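# Hammer the eccentric bearing fully onto its shaft

## Task

One gripper starts out holding the mallet, and the eccentric bearing starts out sitting loosely on the shaft that goes through the lower disc. Use the mallet to knock the eccentric bearing fully down into its seated position. At the finish the mallet must still be held and the bearing must still be on the shaft.

## Robot and tools

ROBOT. Two arms, left_arm and right_arm, each with a two-finger gripper. Scene frame: origin at table-top height, halfway between the nominal arm bases, +z up, +x out over the table, left_arm on the +y side. Image sides do not match arm names. Calibrated bases: left_arm at (+0.056, +0.660, 0) m with quat_wxyz (+1.000, 0, 0, -0.008); right_arm at (+0.066, -0.672, 0) m with quat_wxyz (+1.000, 0, 0, -0.013). Every hand position, quaternion, velocity and target for an arm is in that arm's own base frame. Fixed cameras and the table use the scene frame. Reported poses can be off by a few centimetres, more when the arm reaches far.

GRIPPER GEOMETRY. The fingers point along the gripper's +z axis and close along its x axis. end_effector_position is the midpoint between the pads; fingertips extend 17.5 mm past it. A block about 10 cm long sticks out toward the gripper's -y axis and rotates with it.

THE ROW (used by execute_actions and move). Always 20 numbers, even if one arm is idle: left x, y, z, qw, qx, qy, qz, gripper position, force_limit, speed, then the same ten for the right arm. x, y, z are an absolute place for the gripper point in metres; qw..qz an absolute orientation, w first. So each half of the row is a pose plus three finger numbers, all in [-1, 1]. position: +1 fully open (50 mm), about -0.65 pads meet, -1 closes until stopped by an object. force_limit per pad: -1 about 20 N, 0 about 102 N, +1 about 185 N (actual grip may exceed it by up to ~15 N). speed of the gap: -1 = 20 mm/s, 0 = 85 mm/s, +1 = 150 mm/s; both start at +1. To leave an arm alone, resend its last reported pose and its last finger numbers; to keep an orientation, repeat the same quaternion in every row rather than copying a drifted reading. Changing force_limit or speed only takes effect after position changes by at least 0.01.

TOOLS.
- execute_actions(actions, cameras): actions is a list of actions; each action is up to 15 rows, one per 1/30 s step, and a short action repeats its final row. Any target more than 0.6 m from the gripper's current position along any gripper axis gets the action refused for both arms. An empty actions list returns full state and all camera images.
- move(target, speed, blend, stop_force, zero, blocking, cameras): straight-line path for each gripper from its Hand target to the row (or a list of up to 15 rows). speed in m/s, 0.002 to 3.2, default 0.25 (rotation up to twice that in rad/s). blend in metres rounds corners in a list. stop_force in N, 4 to 120, ends an arm's path when its wrist sensor feels that much push against the motion; zero (default true) re-zeros before the move. blocking=false returns early and cannot be combined with stop_force. Moves cap at 10 s and do not avoid obstacles or the other arm. Give every row in a list the same finger numbers. Do not rely on stop_force when the gripper rotates, and omit it when backing away from a contact.
- wait(seconds 0 to 10): robot holds its last command.
- stop(): brakes a running move; fingers continue.
- zoom_image(camera, region): camera is cam_high, cam_left_wrist or cam_right_wrist; region [x0, y0, x1, y1] in pixels, at most 504 by 504.
- zero_wrist_force(arm): makes the current wrist reading the new zero.
- finished_scene(scene): ends the current scene, given its number; irreversible.

CAMERAS. cam_high (fixed), cam_left_wrist, cam_right_wrist, all 896x504. Calibration is given with K, distortion and world-to-camera transforms; wrist cameras ride on their hands and can lag while moving.

READING RESULTS. Each result lists per-arm end_effector_position, end_effector_quat_wxyz, velocities (omitted when joints read within noise), joint positions and torques, Hand target (where the arm is actually being sent, possibly short of the command), Tool commands, wrist force/torque in the gripper's own axes plus the peak since last shown. object_status: 0 moving, 1 blocked while opening, 2 blocked while closing (a grip), 3 reached requested opening or pads met. Opening in mm is about (250 - position_measured) x 0.202. move adds a line with its ending: done, off_target, moving, held, fault, and limits such as paced (pose clipped) or held (steps withheld).

CONTROL QUIRKS. Commanded orientation is clipped each step to 32 degrees from the measured one, so big turns need several commands. Joint speeds are limited (1.71 rad/s shoulders, 2.57 rad/s others); motion lags commands by roughly 0.09 to 0.22 s and fast motions overshoot. Keep paths away from an arm's own base. The clearance check may block commands that bring the arms close.

THINGS TO AVOID. Hard impacts: tap gently and slowly, since stiff arms fault if driven past a firm contact. A joint contact torque at its limit (shoulders 293, elbow 133, wrist 1 32.1, wrist 2 36.9, wrist 3 36 N m) or an outside force around 150 N (±25) stops the arm for 10 s; held weight counts. Any contact between the arms, dropping the mallet, knocking the bearing off the shaft, or anything falling off the table. Motors overheat from holding loads, reaching far or pushing at unreachable poses: MOTOR HOT appears near 70 °C and brakes engage at 85 °C for 30 to 60 s. Loose objects may occasionally be nudged by outside disturbances.

Each tool is called after "Call:" as name([rows], argument=value, ...), one row to a line, values as JSON.

## Session

Call:
execute_actions(actions=[])

Call:
zoom_image(camera="cam_high", region=[380, 150, 540, 300])

Scene clock: 0.00 s.
left_arm: end_effector_position=(+0.6290, +0.0000, +0.1905) position_measured=3 object_status=3 end_effector_quat_wxyz=(+0.000, +0.707, +0.707, +0.000) | right_arm: end_effector_position=(+0.4501, +0.5291, +0.3302) position_measured=147 object_status=3 end_effector_quat_wxyz=(+0.205, -0.535, +0.472, +0.670)
Joint positions: left_arm=[-0.281 -1.556 2.144 -2.158 -1.571 -0.28] | right_arm=[3.851 -2.128 -2.025 0.897 2.983 -1.258]
Joint velocities: within noise
Joint torques (N m): no reading
Wrist force (N): no reading
Wrist torque (N m): no reading
Wrist force, peak (N): no reading
Hand target: left_arm +0.6290, +0.0000, +0.1905; +0.000, +0.707, +0.707, +0.000 | right_arm +0.4501, +0.5291, +0.3302; +0.205, -0.535, +0.472, +0.670
Tool commands: left_gripper/position=+1.0 left_gripper/force_limit=+1.0 left_gripper/speed=+1.0 right_gripper/position=-0.090196 right_gripper/force_limit=+1.0 right_gripper/speed=+1.0
camera_calibration:
cam_right_wrist: T_world_to_cam=[[-0.348823, -0.222852, -0.910307, 0.583637], [-0.565973, -0.724103, 0.394144, 0.529297], [-0.746992, 0.652696, 0.126456, 0.0809045], [0, 0, 0, 1]] pos_world=[0.563589, 0.460525, 0.312439]

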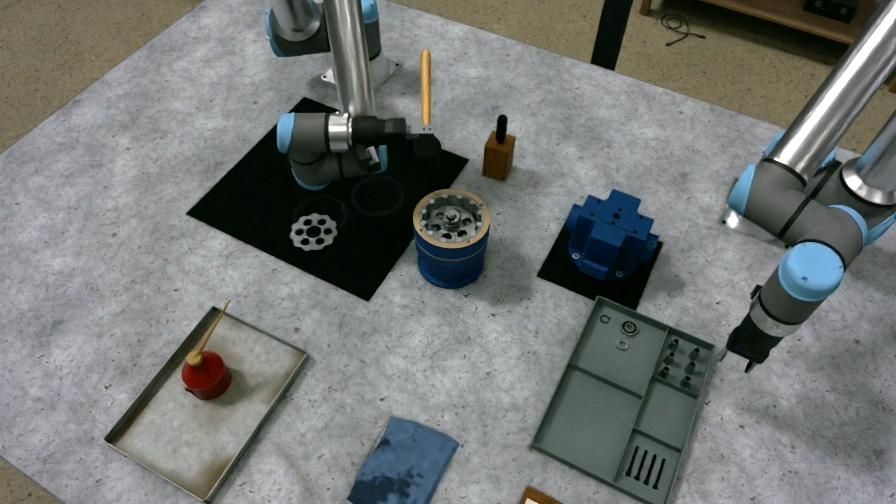

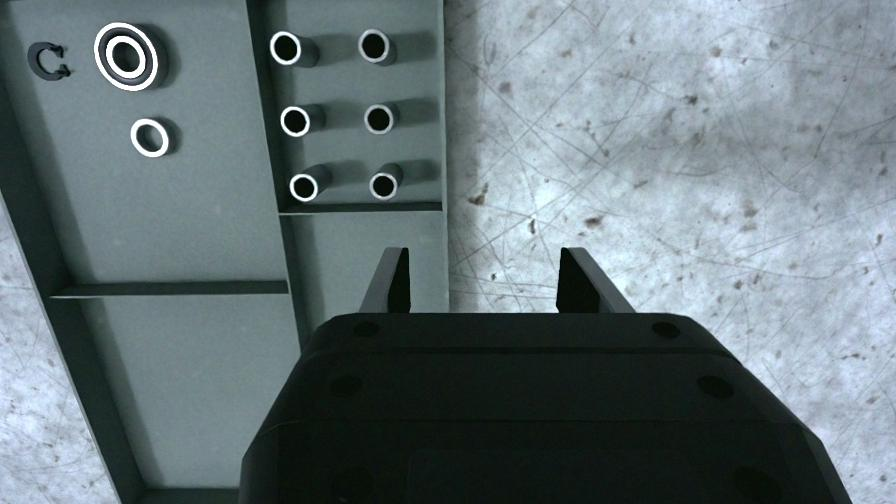

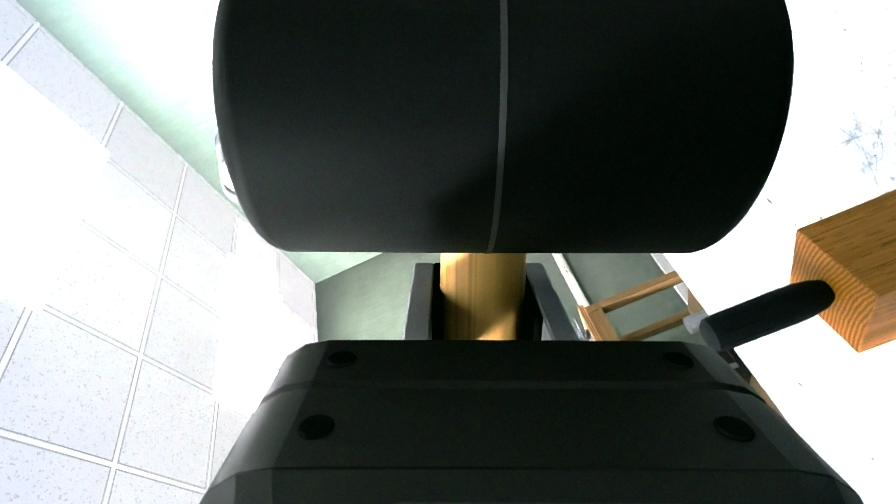

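Scaled by 3.150 from the camera's 896x504 image, which has a finer 1280x720 frame.

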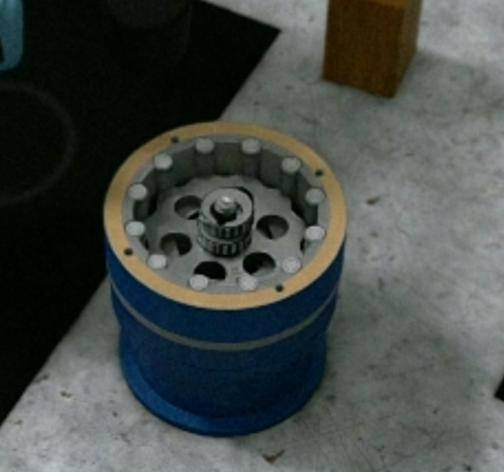

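Call:
zoom_image(camera="cam_high", region=[430, 200, 474, 240])

Call:
move([
  [0.62,-0.12,0.36,0.0299,0.3903,0.8614,-0.3237,1,1,1,0.4706,0.6063,0.31,0.2302,-0.5495,0.4449,0.6685,-1,1,-1],
  [0.6211,-0.425,0.315,0.053,-0.016,0.818,-0.573,1,1,1,0.4706,0.6063,0.30,0.2302,-0.5495,0.4449,0.6685,-1,1,-1],
], speed=0.5, blend=[0.05, 0], cameras=["cam_high", "cam_left_wrist"])

Call:
zoom_image(camera="cam_left_wrist", region=[450, 0, 690, 260])

Call:
zoom_image(camera="cam_high", region=[400, 140, 510, 260])

Scaled by 11.455 from the camera's 896x504 image, which has a finer 1280x720 frame.

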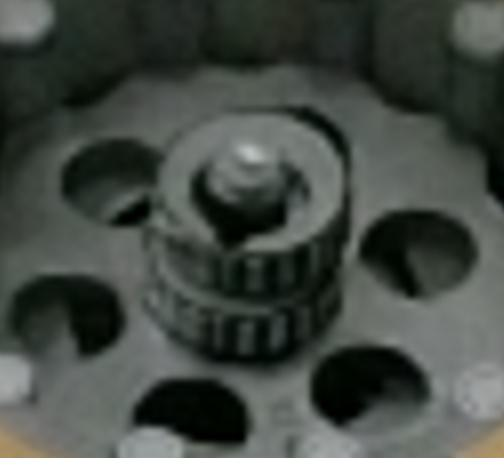

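Scene clock: 24.87 s.
left_arm: end_effector_position=(+0.6210, -0.4249, +0.3150) position_measured=3 object_status=3 end_effector_quat_wxyz=(+0.053, -0.016, +0.818, -0.573) end_effector_velocity=(+0.000, +0.000, +0.001) end_effector_angular_velocity=(-0.002, -0.002, +0.003) | right_arm: end_effector_position=(+0.4706, +0.6063, +0.3000) position_measured=147 object_status=2 end_effector_quat_wxyz=(+0.230, -0.550, +0.445, +0.669)
Joint positions: left_arm=[-0.549 -1.268 2.195 -3.539 -2.408 -2.659] | right_arm=[3.915 -2.25 -1.88 0.988 2.927 -1.222]
Joint velocities: left_arm=[0 0.001 0 -0.007 0.002 -0.003] | right_arm=[within noise]
Joint torques (N m): left_arm=[-9.74 -49.23 -40.45 -10.52 1.57 -1.42] | right_arm=[-12.05 88.53 20.15 0.97 2.16 2.21]
Wrist force (N): left_arm=[-0.1 -1.5 -1.1] | right_arm=[-0.1 0.7 -0.7]
Wrist torque (N m): left_arm=[-0.35 0.46 0.31] | right_arm=[0.06 0.04 -0.16]
Wrist force, peak (N): left_arm=[0.1 -1.4 -3.5] | right_arm=[0.3 1.2 -0.1]
Hand target: left_arm +0.6211, -0.4250, +0.3150; +0.053, -0.016, +0.818, -0.573 | right_arm +0.4706, +0.6063, +0.3000; +0.230, -0.550, +0.445, +0.669
Off the commanded pose: left_arm 0.000 m, 0 deg | right_arm 0.000 m, 0 deg.
move: done
camera_calibration:
cam_left_wrist: T_world_to_cam=[[-0.992886, -0.0956198, -0.0709559, 0.610197], [-0.00951852, 0.657745, -0.753181, 0.539417], [0.11869, -0.747147, -0.653975, -0.0530697], [0, 0, 0, 1]] pos_world=[0.617289, -0.336103, 0.41487]
Images, in order (width x height): cam_high 896x504, cam_left_wrist 896x504.

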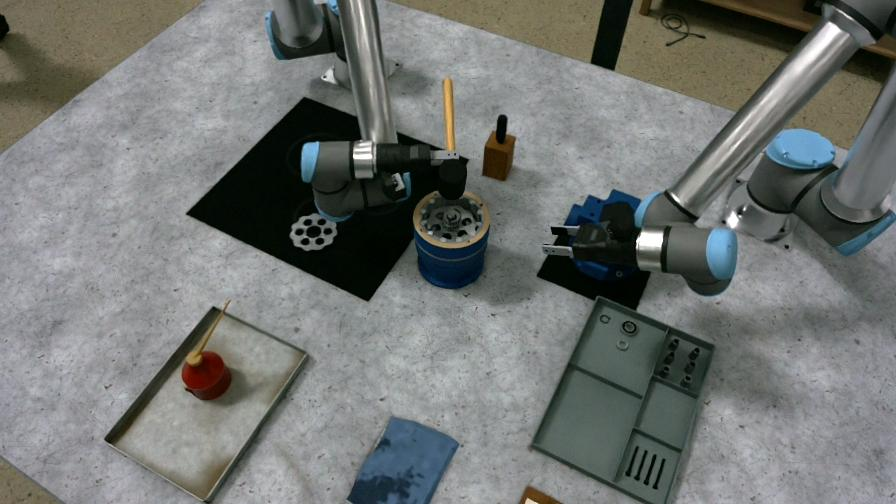

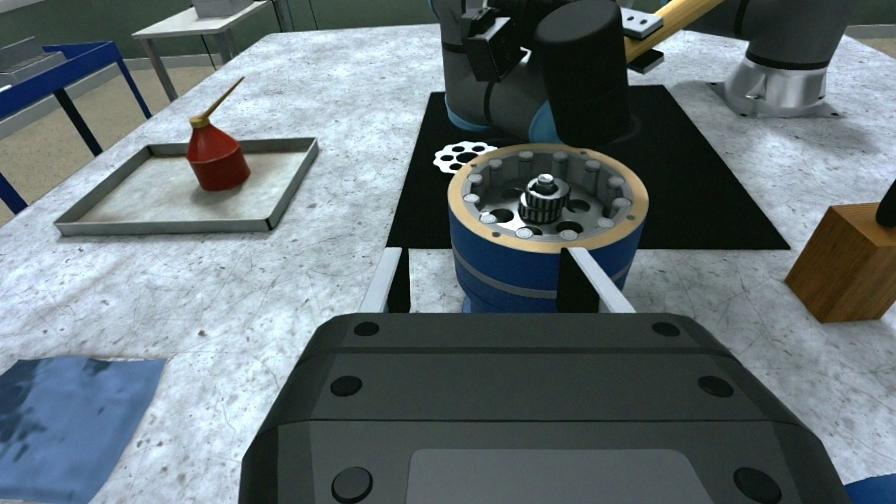

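Scaled by 1.938 from the camera's 896x504 image, which has a finer 1280x720 frame.

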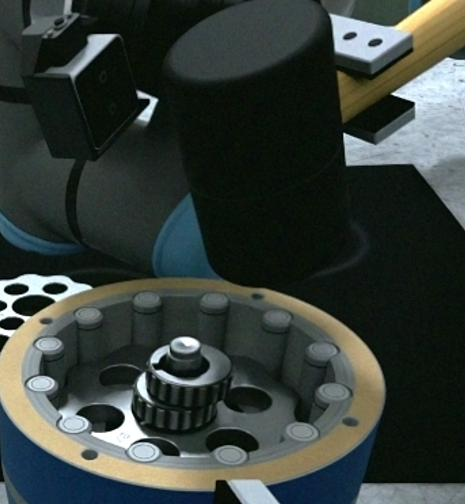

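Scaled by 4.200 from the camera's 896x504 image, which has a finer 1280x720 frame.

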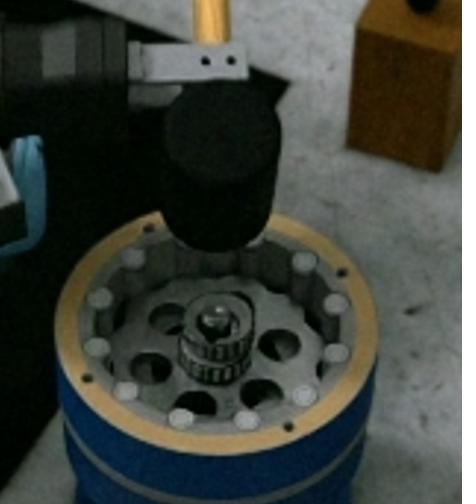

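Call:
zoom_image(camera="cam_left_wrist", region=[500, 110, 640, 250])

Scaled by 3.600 from the camera's 896x504 image, which has a finer 1280x720 frame.

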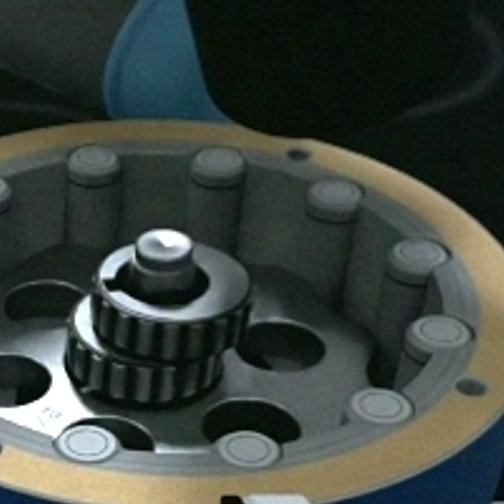

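Call:
move(target=[0.6211,-0.425,0.315,0.053,-0.016,0.818,-0.573,1,1,1,0.4698,0.6058,0.269,0.2302,-0.5495,0.4449,0.6685,-1,1,-1], speed=0.12)

Call:
move(target=[0.6211,-0.425,0.315,0.053,-0.016,0.818,-0.573,1,1,1,0.4698,0.6058,0.244,0.2302,-0.5495,0.4449,0.6685,-1,1,-1], speed=0.02, stop_force=10, cameras=["cam_high", "cam_left_wrist"])

Call:
zoom_image(camera="cam_left_wrist", region=[500, 110, 640, 250])

Call:
zoom_image(camera="cam_high", region=[410, 160, 500, 250])

Scene clock: 75.10 s.
left_arm: end_effector_position=(+0.6211, -0.4250, +0.3150) position_measured=3 object_status=3 end_effector_quat_wxyz=(+0.053, -0.016, +0.818, -0.573) | right_arm: end_effector_position=(+0.4703, +0.6060, +0.2869) position_measured=147 object_status=2 end_effector_quat_wxyz=(+0.230, -0.550, +0.445, +0.668)
Joint positions: left_arm=[-0.549 -1.268 2.195 -3.539 -2.408 -2.659] | right_arm=[3.915 -2.268 -1.881 1.006 2.927 -1.223]
Joint torques (N m): left_arm=[-10.76 -50.04 -39.67 -9.51 1.36 1.2] | right_arm=[0.01 93.47 34.86 -1.38 0.73 -0.36]
Wrist force (N): left_arm=[-0.5 -1.2 -1.1] | right_arm=[0.2 0.7 -0.6]
Wrist torque (N m): left_arm=[-0.30 0.52 0.32] | right_arm=[0.05 -0.02 -0.15]
Wrist force, peak (N): left_arm=[-0.5 -1.9 -1.2] | right_arm=[8.3 -1.8 -0.4]
Hand target: left_arm +0.6211, -0.4250, +0.3150; +0.053, -0.016, +0.818, -0.573 | right_arm +0.4703, +0.6060, +0.2870; +0.230, -0.550, +0.445, +0.668
Off the commanded pose: left_arm 0.000 m, 0 deg | right_arm 0.018 m, 0 deg.
move: held (right_arm; a check stopped the path); limits=held
pose unreachable (right arm): on one or more control steps of this call, first in action 0 (counted from 0), this arm could not follow its commanded pose, so it was not sent that pose on those steps. It may still have moved: this result reports where it is.
cause: moving toward the commanded pose would bring two parts of the arm too close to each other (its gripper and another part of the arm, with joints 4 (wrist 1) to 6 (wrist 3) between them, 2 mm apart when it was first held).

Scene clock: 76.10 s.
left_arm: end_effector_position=(+0.6211, -0.4250, +0.3150) position_measured=3 object_status=3 end_effector_quat_wxyz=(+0.053, -0.016, +0.818, -0.573) | right_arm: end_effector_position=(+0.4703, +0.6060, +0.2830) position_measured=147 object_status=2 end_effector_quat_wxyz=(+0.230, -0.550, +0.445, +0.668)
Joint positions: left_arm=[-0.549 -1.268 2.195 -3.539 -2.408 -2.659] | right_arm=[3.915 -2.274 -1.881 1.011 2.927 -1.223]
Joint torques (N m): left_arm=[-13 -49.64 -39.9 -9.3 1.41 -0.64] | right_arm=[11.49 95.89 38.39 -1.45 -2.39 0.83]
Wrist force (N): left_arm=[-0.3 -1.6 -0.9] | right_arm=[-0.2 0.6 -0.5]
Wrist torque (N m): left_arm=[-0.36 0.49 0.31] | right_arm=[0.04 0.04 -0.16]
Wrist force, peak (N): left_arm=[-0.7 -1.5 -1.3] | right_arm=[1.8 0.1 -0.6]
Hand target: left_arm +0.6211, -0.4250, +0.3150; +0.053, -0.016, +0.818, -0.573 | right_arm +0.4703, +0.6060, +0.2831; +0.230, -0.550, +0.445, +0.668
Off the commanded pose: left_arm 0.000 m, 0 deg | right_arm 0.039 m, 0 deg.
move: held (right_arm; a check stopped the path); limits=held
pose unreachable (right arm): on one or more control steps of this call, first in action 0 (counted from 0), this arm could not follow its commanded pose, so it was not sent that pose on those steps. It may still have moved: this result reports where it is.
cause: moving toward the commanded pose would bring two parts of the arm too close to each other (its gripper and another part of the arm, with joints 4 (wrist 1) to 6 (wrist 3) between them, 2 mm apart when it was first held).
camera_calibration:
cam_left_wrist: T_world_to_cam=[[-0.992851, -0.0957192, -0.0713045, 0.610276], [-0.00931377, 0.657705, -0.753218, 0.539359], [0.118995, -0.747169, -0.653895, -0.0533728], [0, 0, 0, 1]] pos_world=[0.617288, -0.336203, 0.41487]
Images, in order (width x height): cam_high 896x504, cam_left_wrist 896x504.

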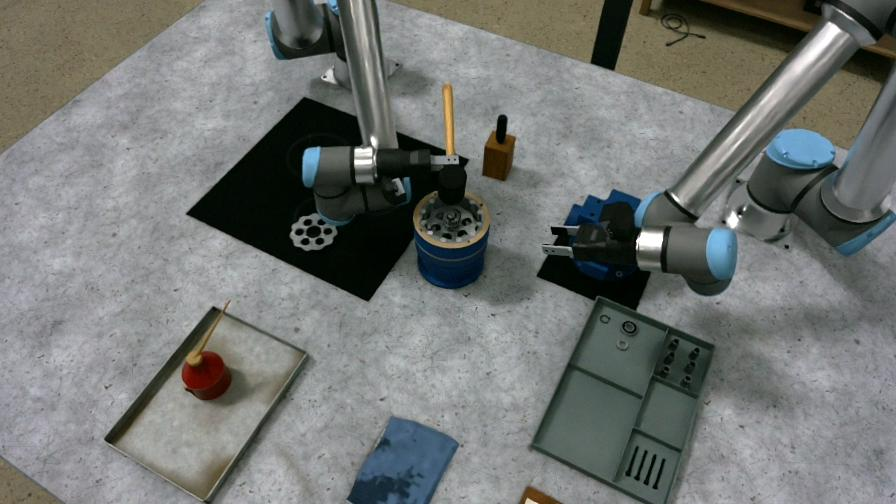

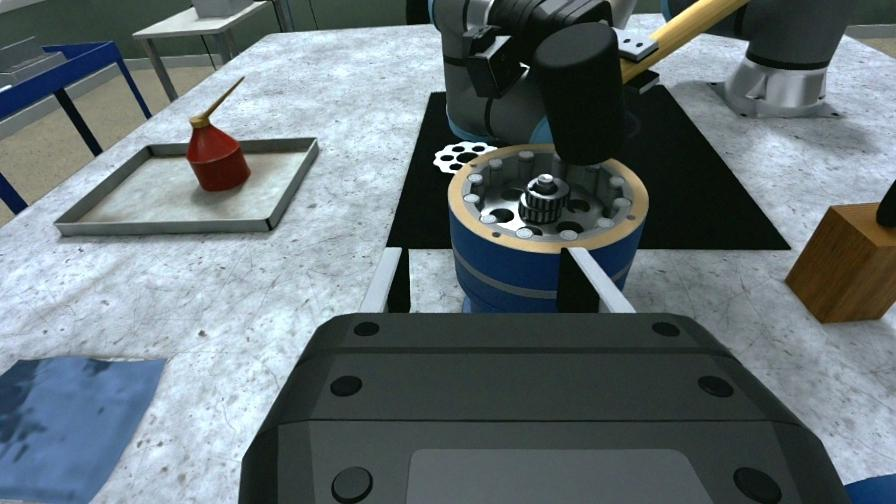

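Scaled by 3.600 from the camera's 896x504 image, which has a finer 1280x720 frame.

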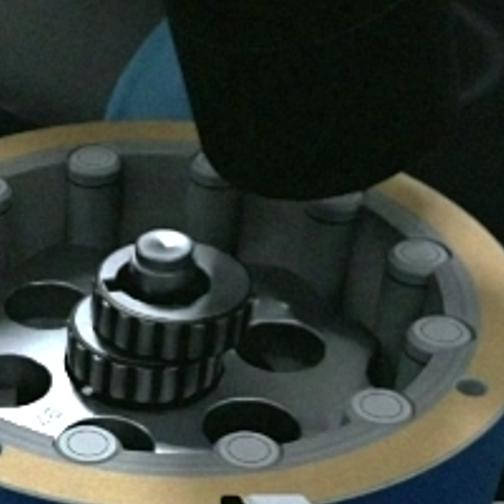

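Scaled by 5.600 from the camera's 896x504 image, which has a finer 1280x720 frame.

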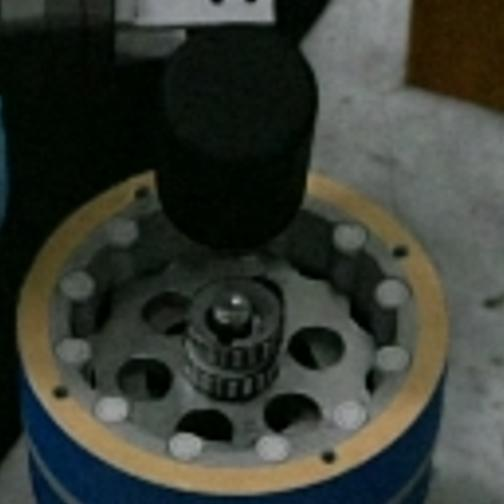

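Call:
move([
  [0.6211,-0.425,0.315,0.053,-0.016,0.818,-0.573,1,1,1,0.4664,0.6075,0.292,0.2252,-0.5613,0.4544,0.6536,-1,1,-1],
  [0.6211,-0.425,0.315,0.053,-0.016,0.818,-0.573,1,1,1,0.4664,0.6075,0.27,0.2252,-0.5613,0.4544,0.6536,-1,1,-1],
], speed=0.12)

Call:
move(target=[0.6211,-0.425,0.315,0.053,-0.016,0.818,-0.573,1,1,1,0.4664,0.6075,0.244,0.2252,-0.5613,0.4544,0.6536,-1,1,-1], speed=0.02, stop_force=10, cameras=["cam_high", "cam_left_wrist"])

Call:
zoom_image(camera="cam_left_wrist", region=[500, 110, 640, 250])

Call:
zoom_image(camera="cam_high", region=[410, 160, 500, 250])

Scene clock: 104.70 s.
left_arm: end_effector_position=(+0.6211, -0.4250, +0.3150) position_measured=3 object_status=3 end_effector_quat_wxyz=(+0.053, -0.016, +0.818, -0.573) | right_arm: end_effector_position=(+0.4664, +0.6075, +0.2701) position_measured=147 object_status=2 end_effector_quat_wxyz=(-0.225, +0.561, -0.455, -0.654)
Joint positions: left_arm=[-0.549 -1.268 2.195 -3.539 -2.408 -2.659] | right_arm=[3.921 -2.248 -1.935 0.844 2.917 -1.414]
Joint torques (N m): left_arm=[-12.6 -48.14 -36.11 -9.32 1.81 -1.32] | right_arm=[-12.83 75.7 35.78 -0.91 4.22 -0.83]
Wrist force (N): left_arm=[-0.4 -1.4 -1.1] | right_arm=[0.2 0.8 -0.4]
Wrist torque (N m): left_arm=[-0.33 0.51 0.32] | right_arm=[0.13 0.00 0.07]
Wrist force, peak (N): left_arm=[-0.5 -1.7 -1.2] | right_arm=[-3.3 1.6 -0.5]
Hand target: left_arm +0.6211, -0.4250, +0.3150; +0.053, -0.016, +0.818, -0.573 | right_arm +0.4664, +0.6075, +0.2700; -0.225, +0.561, -0.455, -0.654
Off the commanded pose: left_arm 0.000 m, 0 deg | right_arm 0.000 m, 0 deg.
move: done

Scene clock: 106.03 s.
left_arm: end_effector_position=(+0.6211, -0.4250, +0.3150) position_measured=3 object_status=3 end_effector_quat_wxyz=(+0.053, -0.016, +0.818, -0.573) | right_arm: end_effector_position=(+0.4664, +0.6075, +0.2590) position_measured=147 object_status=2 end_effector_quat_wxyz=(-0.225, +0.562, -0.454, -0.654)
Joint positions: left_arm=[-0.549 -1.268 2.195 -3.539 -2.408 -2.659] | right_arm=[3.92 -2.265 -1.934 0.86 2.917 -1.415]
Joint torques (N m): left_arm=[-10.77 -48.39 -34.46 -9.29 1.9 -1.81] | right_arm=[-8.26 81.56 16.77 -1.76 0.67 -1.02]
Wrist force (N): left_arm=[-0.4 -1.5 -1.0] | right_arm=[-5.1 3.5 -0.7]
Wrist torque (N m): left_arm=[-0.35 0.51 0.31] | right_arm=[0.13 0.09 -0.19]
Wrist force, peak (N): left_arm=[-0.4 -1.6 -1.2] | right_arm=[-10.4 6.8 -1.2]
Hand target: left_arm +0.6211, -0.4250, +0.3150; +0.053, -0.016, +0.818, -0.573 | right_arm +0.4664, +0.6075, +0.2590; -0.225, +0.562, -0.454, -0.654
Off the commanded pose: left_arm 0.000 m, 0 deg | right_arm 0.015 m, 0 deg.
move: contact (right_arm)
camera_calibration:
cam_left_wrist: T_world_to_cam=[[-0.992851, -0.0957192, -0.0713045, 0.610276], [-0.00931377, 0.657705, -0.753218, 0.539359], [0.118995, -0.747169, -0.653895, -0.0533728], [0, 0, 0, 1]] pos_world=[0.617288, -0.336203, 0.41487]
Images, in order (width x height): cam_high 896x504, cam_left_wrist 896x504.

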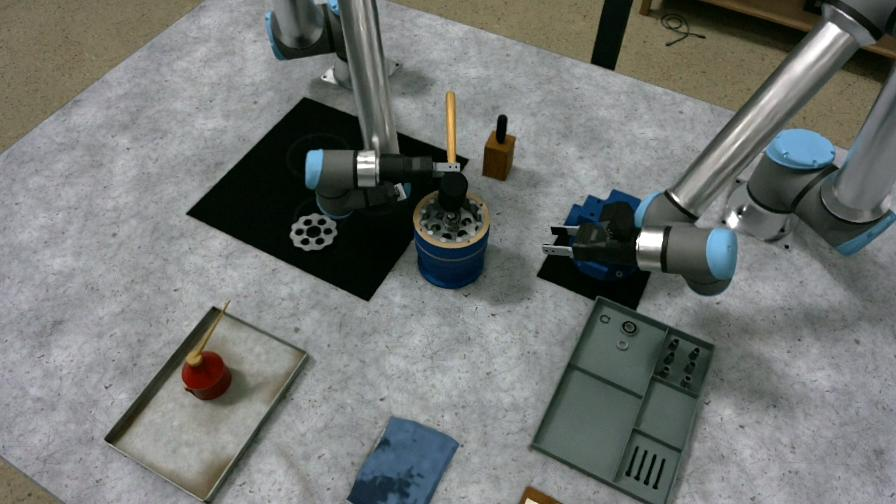

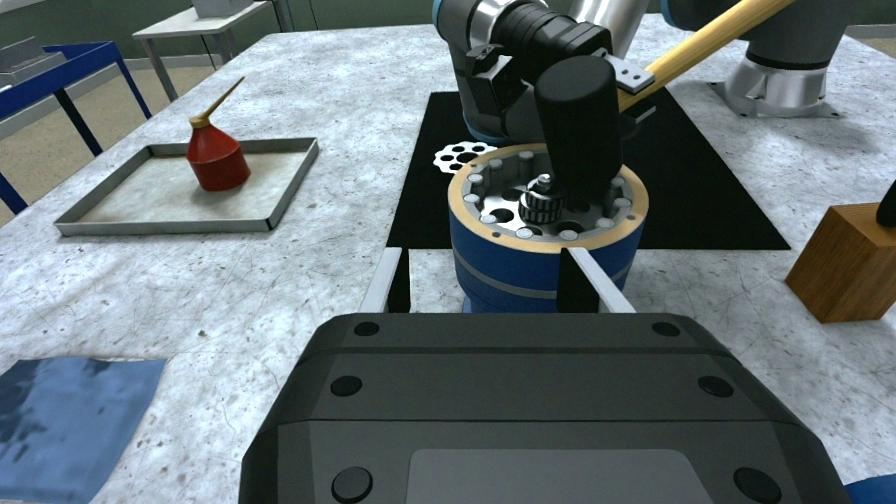

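Scaled by 3.600 from the camera's 896x504 image, which has a finer 1280x720 frame.

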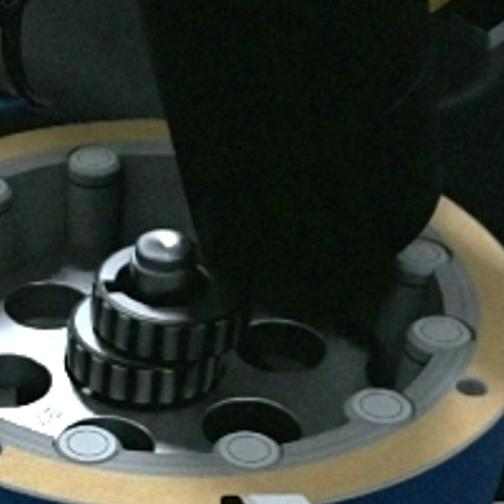

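Scaled by 5.600 from the camera's 896x504 image, which has a finer 1280x720 frame.

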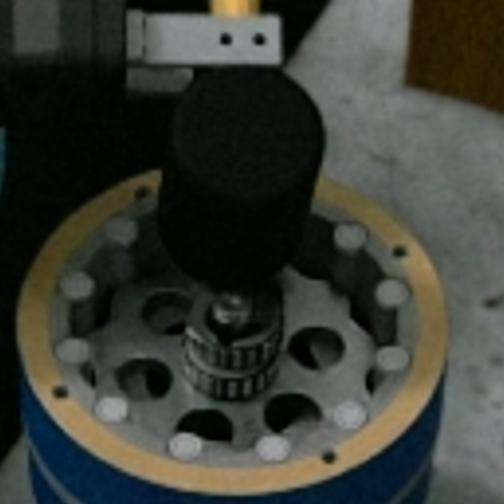

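Call:
move([
  [0.6211,-0.425,0.315,0.053,-0.016,0.818,-0.573,1,1,1,0.4664,0.6075,0.305,0.2252,-0.5613,0.4544,0.6536,-1,1,-1],
  [0.6211,-0.425,0.315,0.053,-0.016,0.818,-0.573,1,1,1,0.4664,0.6075,0.2445,0.2252,-0.5613,0.4544,0.6536,-1,1,-1],
  [0.6211,-0.425,0.315,0.053,-0.016,0.818,-0.573,1,1,1,0.4664,0.6075,0.28,0.2252,-0.5613,0.4544,0.6536,-1,1,-1],
], speed=[0.15, 0.4, 0.2], stop_force=100, cameras=["cam_high", "cam_left_wrist"])

Call:
zoom_image(camera="cam_left_wrist", region=[500, 150, 590, 240])

Call:
zoom_image(camera="cam_left_wrist", region=[500, 110, 640, 250])

Scene clock: 117.30 s.
left_arm: end_effector_position=(+0.6211, -0.4250, +0.3150) position_measured=3 object_status=3 end_effector_quat_wxyz=(+0.053, -0.016, +0.818, -0.573) | right_arm: end_effector_position=(+0.4664, +0.6075, +0.2800) position_measured=147 object_status=2 end_effector_quat_wxyz=(-0.225, +0.561, -0.455, -0.654)
Joint positions: left_arm=[-0.549 -1.268 2.195 -3.539 -2.408 -2.659] | right_arm=[3.92 -2.233 -1.935 0.829 2.917 -1.414]
Joint torques (N m): left_arm=[-13.38 -51.25 -29.94 -8.76 1.61 -1.44] | right_arm=[-0.6 92.94 38.22 5.08 3.95 -0.94]
Wrist force (N): left_arm=[-0.3 -1.5 -0.9] | right_arm=[0.2 0.7 -0.5]
Wrist torque (N m): left_arm=[-0.34 0.50 0.31] | right_arm=[0.11 0.00 -0.17]
Wrist force, peak (N): left_arm=[-0.1 -1.6 -1.5] | right_arm=[-25.7 15.3 -2.9]
Hand target: left_arm +0.6211, -0.4250, +0.3150; +0.053, -0.016, +0.818, -0.573 | right_arm +0.4664, +0.6075, +0.2800; -0.225, +0.561, -0.455, -0.654
Off the commanded pose: left_arm 0.000 m, 0 deg | right_arm 0.000 m, 0 deg.
move: done
camera_calibration:
cam_left_wrist: T_world_to_cam=[[-0.992851, -0.0957192, -0.0713045, 0.610276], [-0.00931377, 0.657705, -0.753218, 0.539359], [0.118995, -0.747169, -0.653895, -0.0533728], [0, 0, 0, 1]] pos_world=[0.617288, -0.336203, 0.41487]
Images, in order (width x height): cam_high 896x504, cam_left_wrist 896x504.

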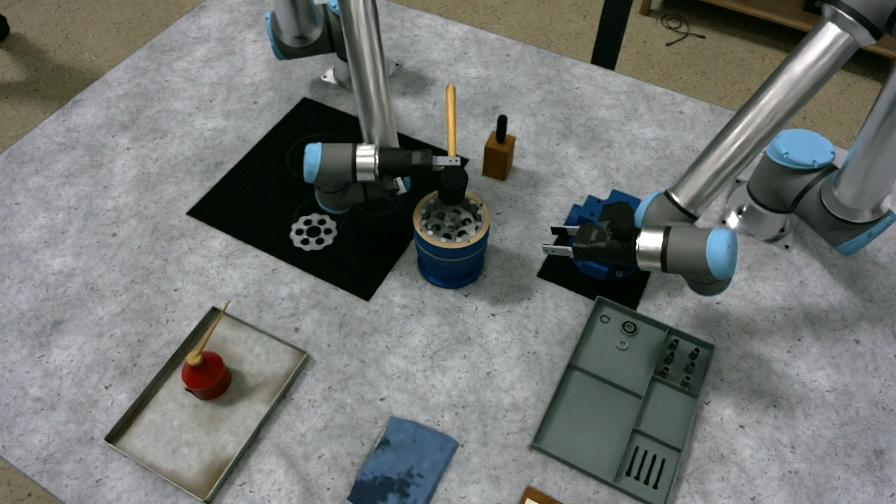

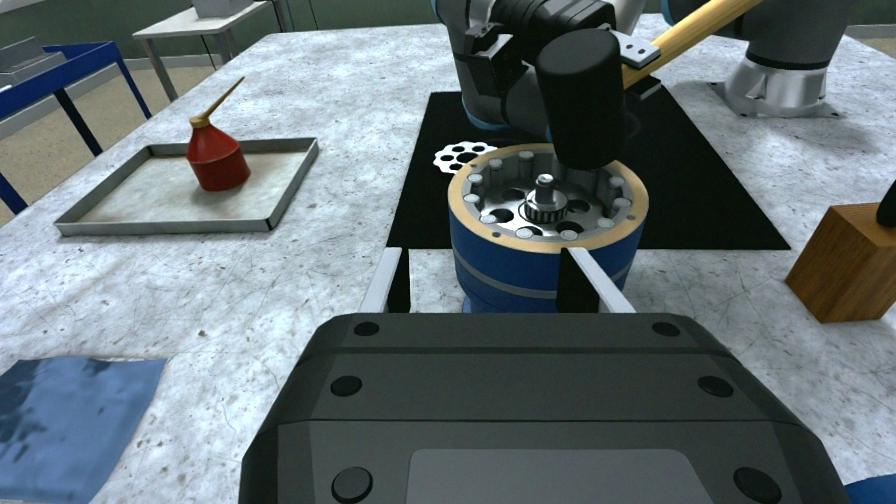

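Scaled by 5.600 from the camera's 896x504 image, which has a finer 1280x720 frame.

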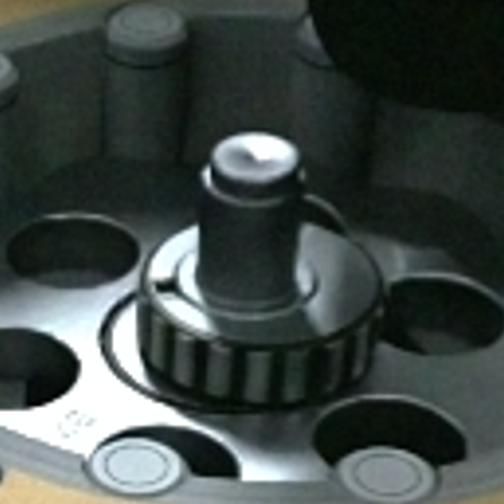

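Scaled by 3.600 from the camera's 896x504 image, which has a finer 1280x720 frame.

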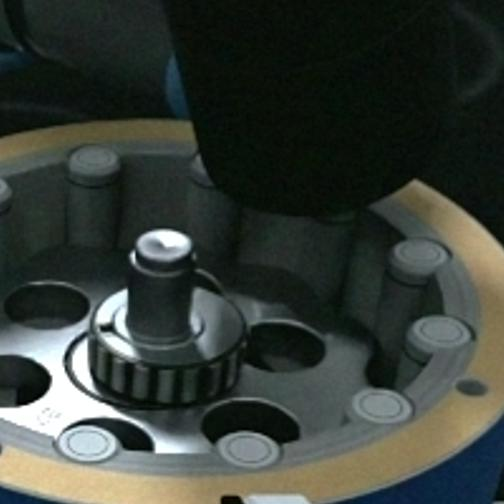

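Call:
zoom_image(camera="cam_left_wrist", region=[515, 168, 575, 224])

Call:
zoom_image(camera="cam_high", region=[430, 200, 474, 240])

Scaled by 8.400 from the camera's 896x504 image, which has a finer 1280x720 frame.

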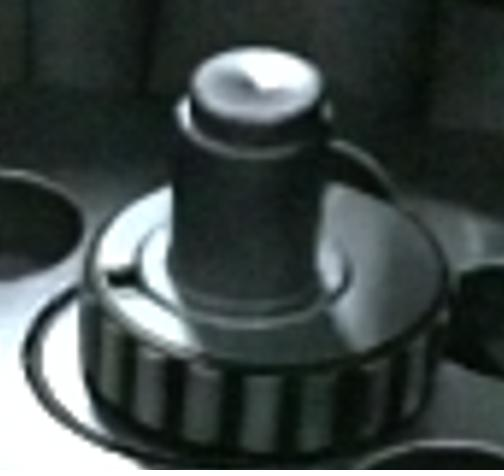

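Scaled by 11.455 from the camera's 896x504 image, which has a finer 1280x720 frame.

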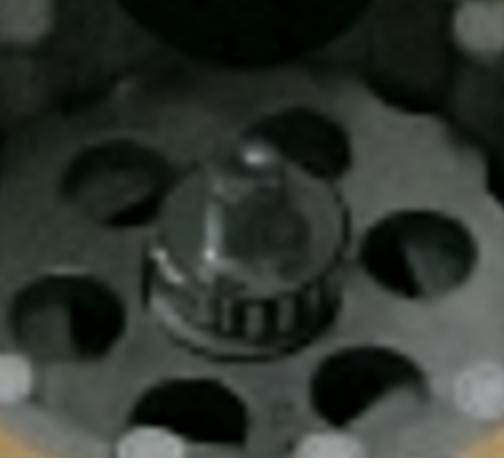

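Call:
move(target=[0.6211,-0.425,0.315,0.053,-0.016,0.818,-0.573,1,1,1,0.4658,0.6071,0.232,0.2252,-0.5613,0.4544,0.6536,-1,1,-1], speed=0.03, stop_force=12, cameras=["cam_high", "cam_left_wrist"])

Call:
zoom_image(camera="cam_left_wrist", region=[500, 110, 640, 250])

Scene clock: 152.50 s.
left_arm: end_effector_position=(+0.6211, -0.4250, +0.3150) position_measured=3 object_status=3 end_effector_quat_wxyz=(+0.053, -0.016, +0.818, -0.573) | right_arm: end_effector_position=(+0.4660, +0.6072, +0.2456) position_measured=147 object_status=2 end_effector_quat_wxyz=(-0.225, +0.561, -0.455, -0.654)
Joint positions: left_arm=[-0.549 -1.268 2.195 -3.539 -2.408 -2.659] | right_arm=[3.921 -2.285 -1.934 0.879 2.917 -1.415]
Joint torques (N m): left_arm=[-12.73 -50.94 -25.43 -8.87 1.42 -1.22] | right_arm=[3.25 65.27 11.3 2.99 -1.96 -0.85]
Wrist force (N): left_arm=[-0.3 -1.3 -1.1] | right_arm=[-8.2 3.6 -0.4]
Wrist torque (N m): left_arm=[-0.32 0.50 0.32] | right_arm=[0.11 0.11 -0.60]
Wrist force, peak (N): left_arm=[-0.5 -1.6 -1.2] | right_arm=[-16.8 6.8 -1.7]
Hand target: left_arm +0.6211, -0.4250, +0.3150; +0.053, -0.016, +0.818, -0.573 | right_arm +0.4660, +0.6072, +0.2456; -0.225, +0.561, -0.455, -0.654
Off the commanded pose: left_arm 0.000 m, 0 deg | right_arm 0.014 m, 0 deg.
move: contact (right_arm)
camera_calibration:
cam_left_wrist: T_world_to_cam=[[-0.992851, -0.0957192, -0.0713045, 0.610276], [-0.00931377, 0.657705, -0.753218, 0.539359], [0.118995, -0.747169, -0.653895, -0.0533728], [0, 0, 0, 1]] pos_world=[0.617288, -0.336203, 0.41487]
Images, in order (width x height): cam_high 896x504, cam_left_wrist 896x504.

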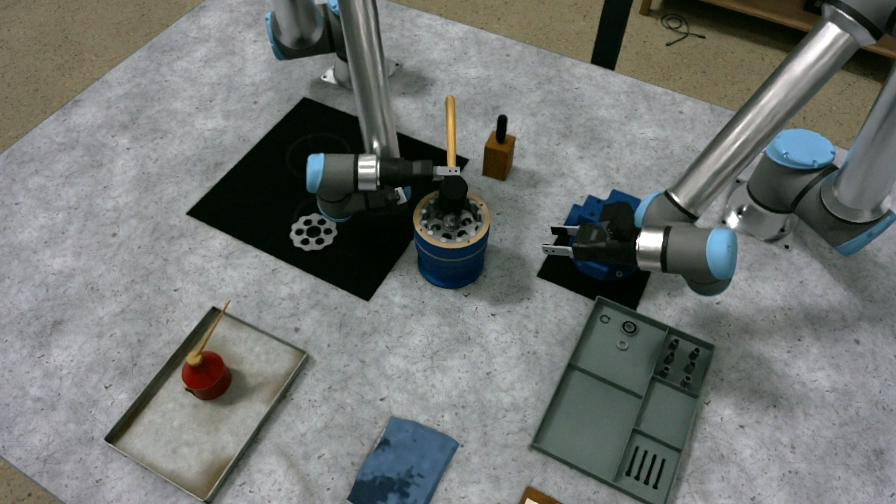

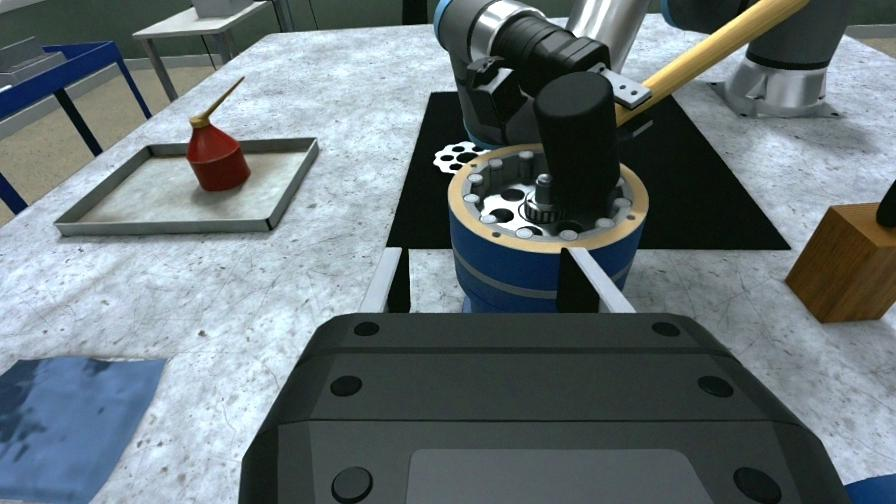

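Scaled by 3.600 from the camera's 896x504 image, which has a finer 1280x720 frame.

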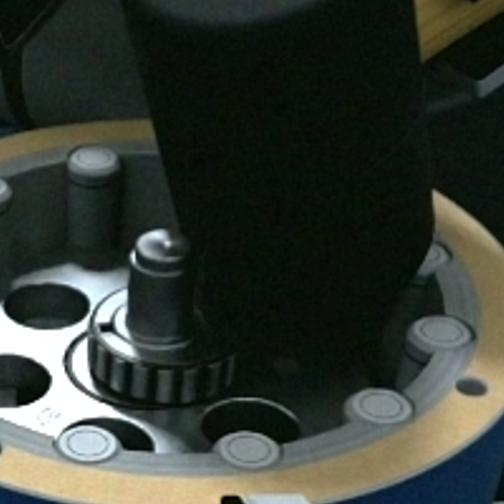

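Call:
move([
  [0.6211,-0.425,0.315,0.053,-0.016,0.818,-0.573,1,1,1,0.4658,0.6071,0.29,0.2252,-0.5613,0.4544,0.6536,-1,1,-1],
  [0.6211,-0.425,0.315,0.053,-0.016,0.818,-0.573,1,1,1,0.4658,0.6071,0.241,0.2252,-0.5613,0.4544,0.6536,-1,1,-1],
  [0.6211,-0.425,0.315,0.053,-0.016,0.818,-0.573,1,1,1,0.4658,0.6071,0.295,0.2252,-0.5613,0.4544,0.6536,-1,1,-1],
], speed=[0.15, 0.32, 0.2], stop_force=80, cameras=["cam_high", "cam_left_wrist"])

Call:
zoom_image(camera="cam_left_wrist", region=[515, 168, 575, 224])

Call:
zoom_image(camera="cam_left_wrist", region=[500, 110, 640, 250])

Scene clock: 168.67 s.
left_arm: end_effector_position=(+0.6211, -0.4250, +0.3150) position_measured=3 object_status=3 end_effector_quat_wxyz=(+0.053, -0.016, +0.818, -0.573) | right_arm: end_effector_position=(+0.4658, +0.6071, +0.2950) position_measured=147 object_status=2 end_effector_quat_wxyz=(-0.225, +0.561, -0.455, -0.654)
Joint positions: left_arm=[-0.549 -1.268 2.195 -3.539 -2.408 -2.659] | right_arm=[3.921 -2.21 -1.936 0.808 2.917 -1.414]
Joint torques (N m): left_arm=[-11.65 -51.71 -23.46 -9.2 1.72 -0.91] | right_arm=[10.5 90.7 40.08 3.82 3.89 -1.11]
Wrist force (N): left_arm=[-0.3 -1.3 -1.1] | right_arm=[-0.3 0.7 -0.4]
Wrist torque (N m): left_arm=[-0.31 0.49 0.31] | right_arm=[0.12 0.09 -0.16]
Wrist force, peak (N): left_arm=[-0.5 -1.7 -1.4] | right_arm=[-62.2 17.3 -8.8]
Hand target: left_arm +0.6211, -0.4250, +0.3150; +0.053, -0.016, +0.818, -0.573 | right_arm +0.4658, +0.6071, +0.2950; -0.225, +0.561, -0.455, -0.654
Off the commanded pose: left_arm 0.000 m, 0 deg | right_arm 0.000 m, 0 deg.
move: done
camera_calibration:
cam_left_wrist: T_world_to_cam=[[-0.992863, -0.0956446, -0.0712401, 0.610282], [-0.00931328, 0.657706, -0.753217, 0.539358], [0.118896, -0.747178, -0.653903, -0.0533118], [0, 0, 0, 1]] pos_world=[0.617288, -0.336203, 0.41487]
Images, in order (width x height): cam_high 896x504, cam_left_wrist 896x504.

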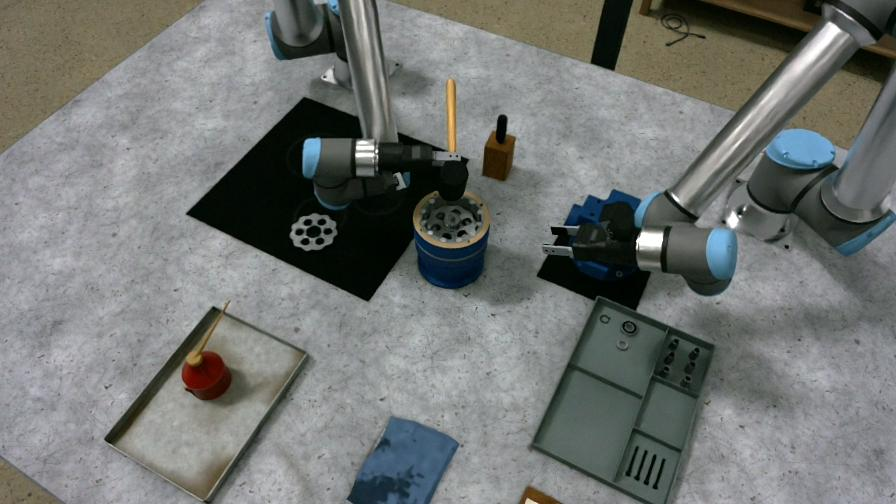

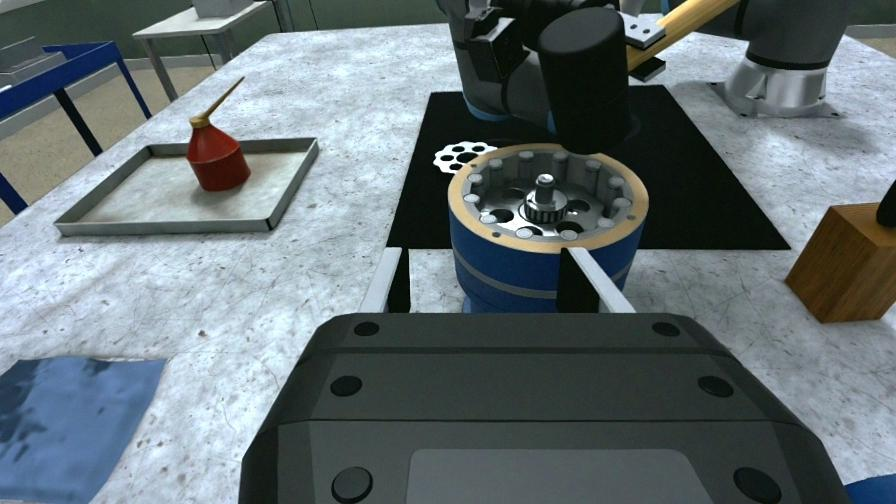

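Scaled by 8.400 from the camera's 896x504 image, which has a finer 1280x720 frame.

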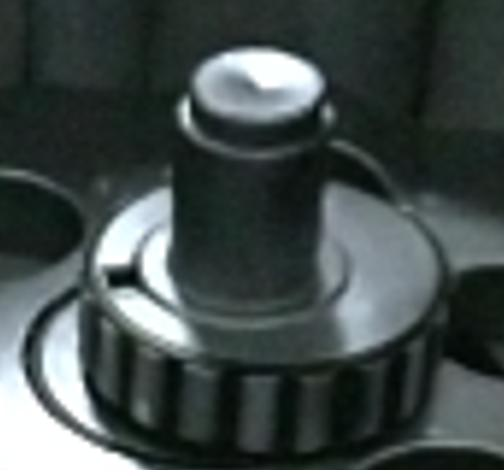

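Scaled by 3.600 from the camera's 896x504 image, which has a finer 1280x720 frame.

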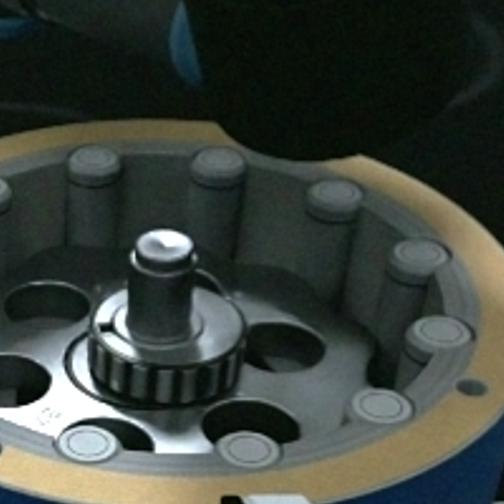

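Call:
finished_scene(scene=2)

The scene is finished: the task was done.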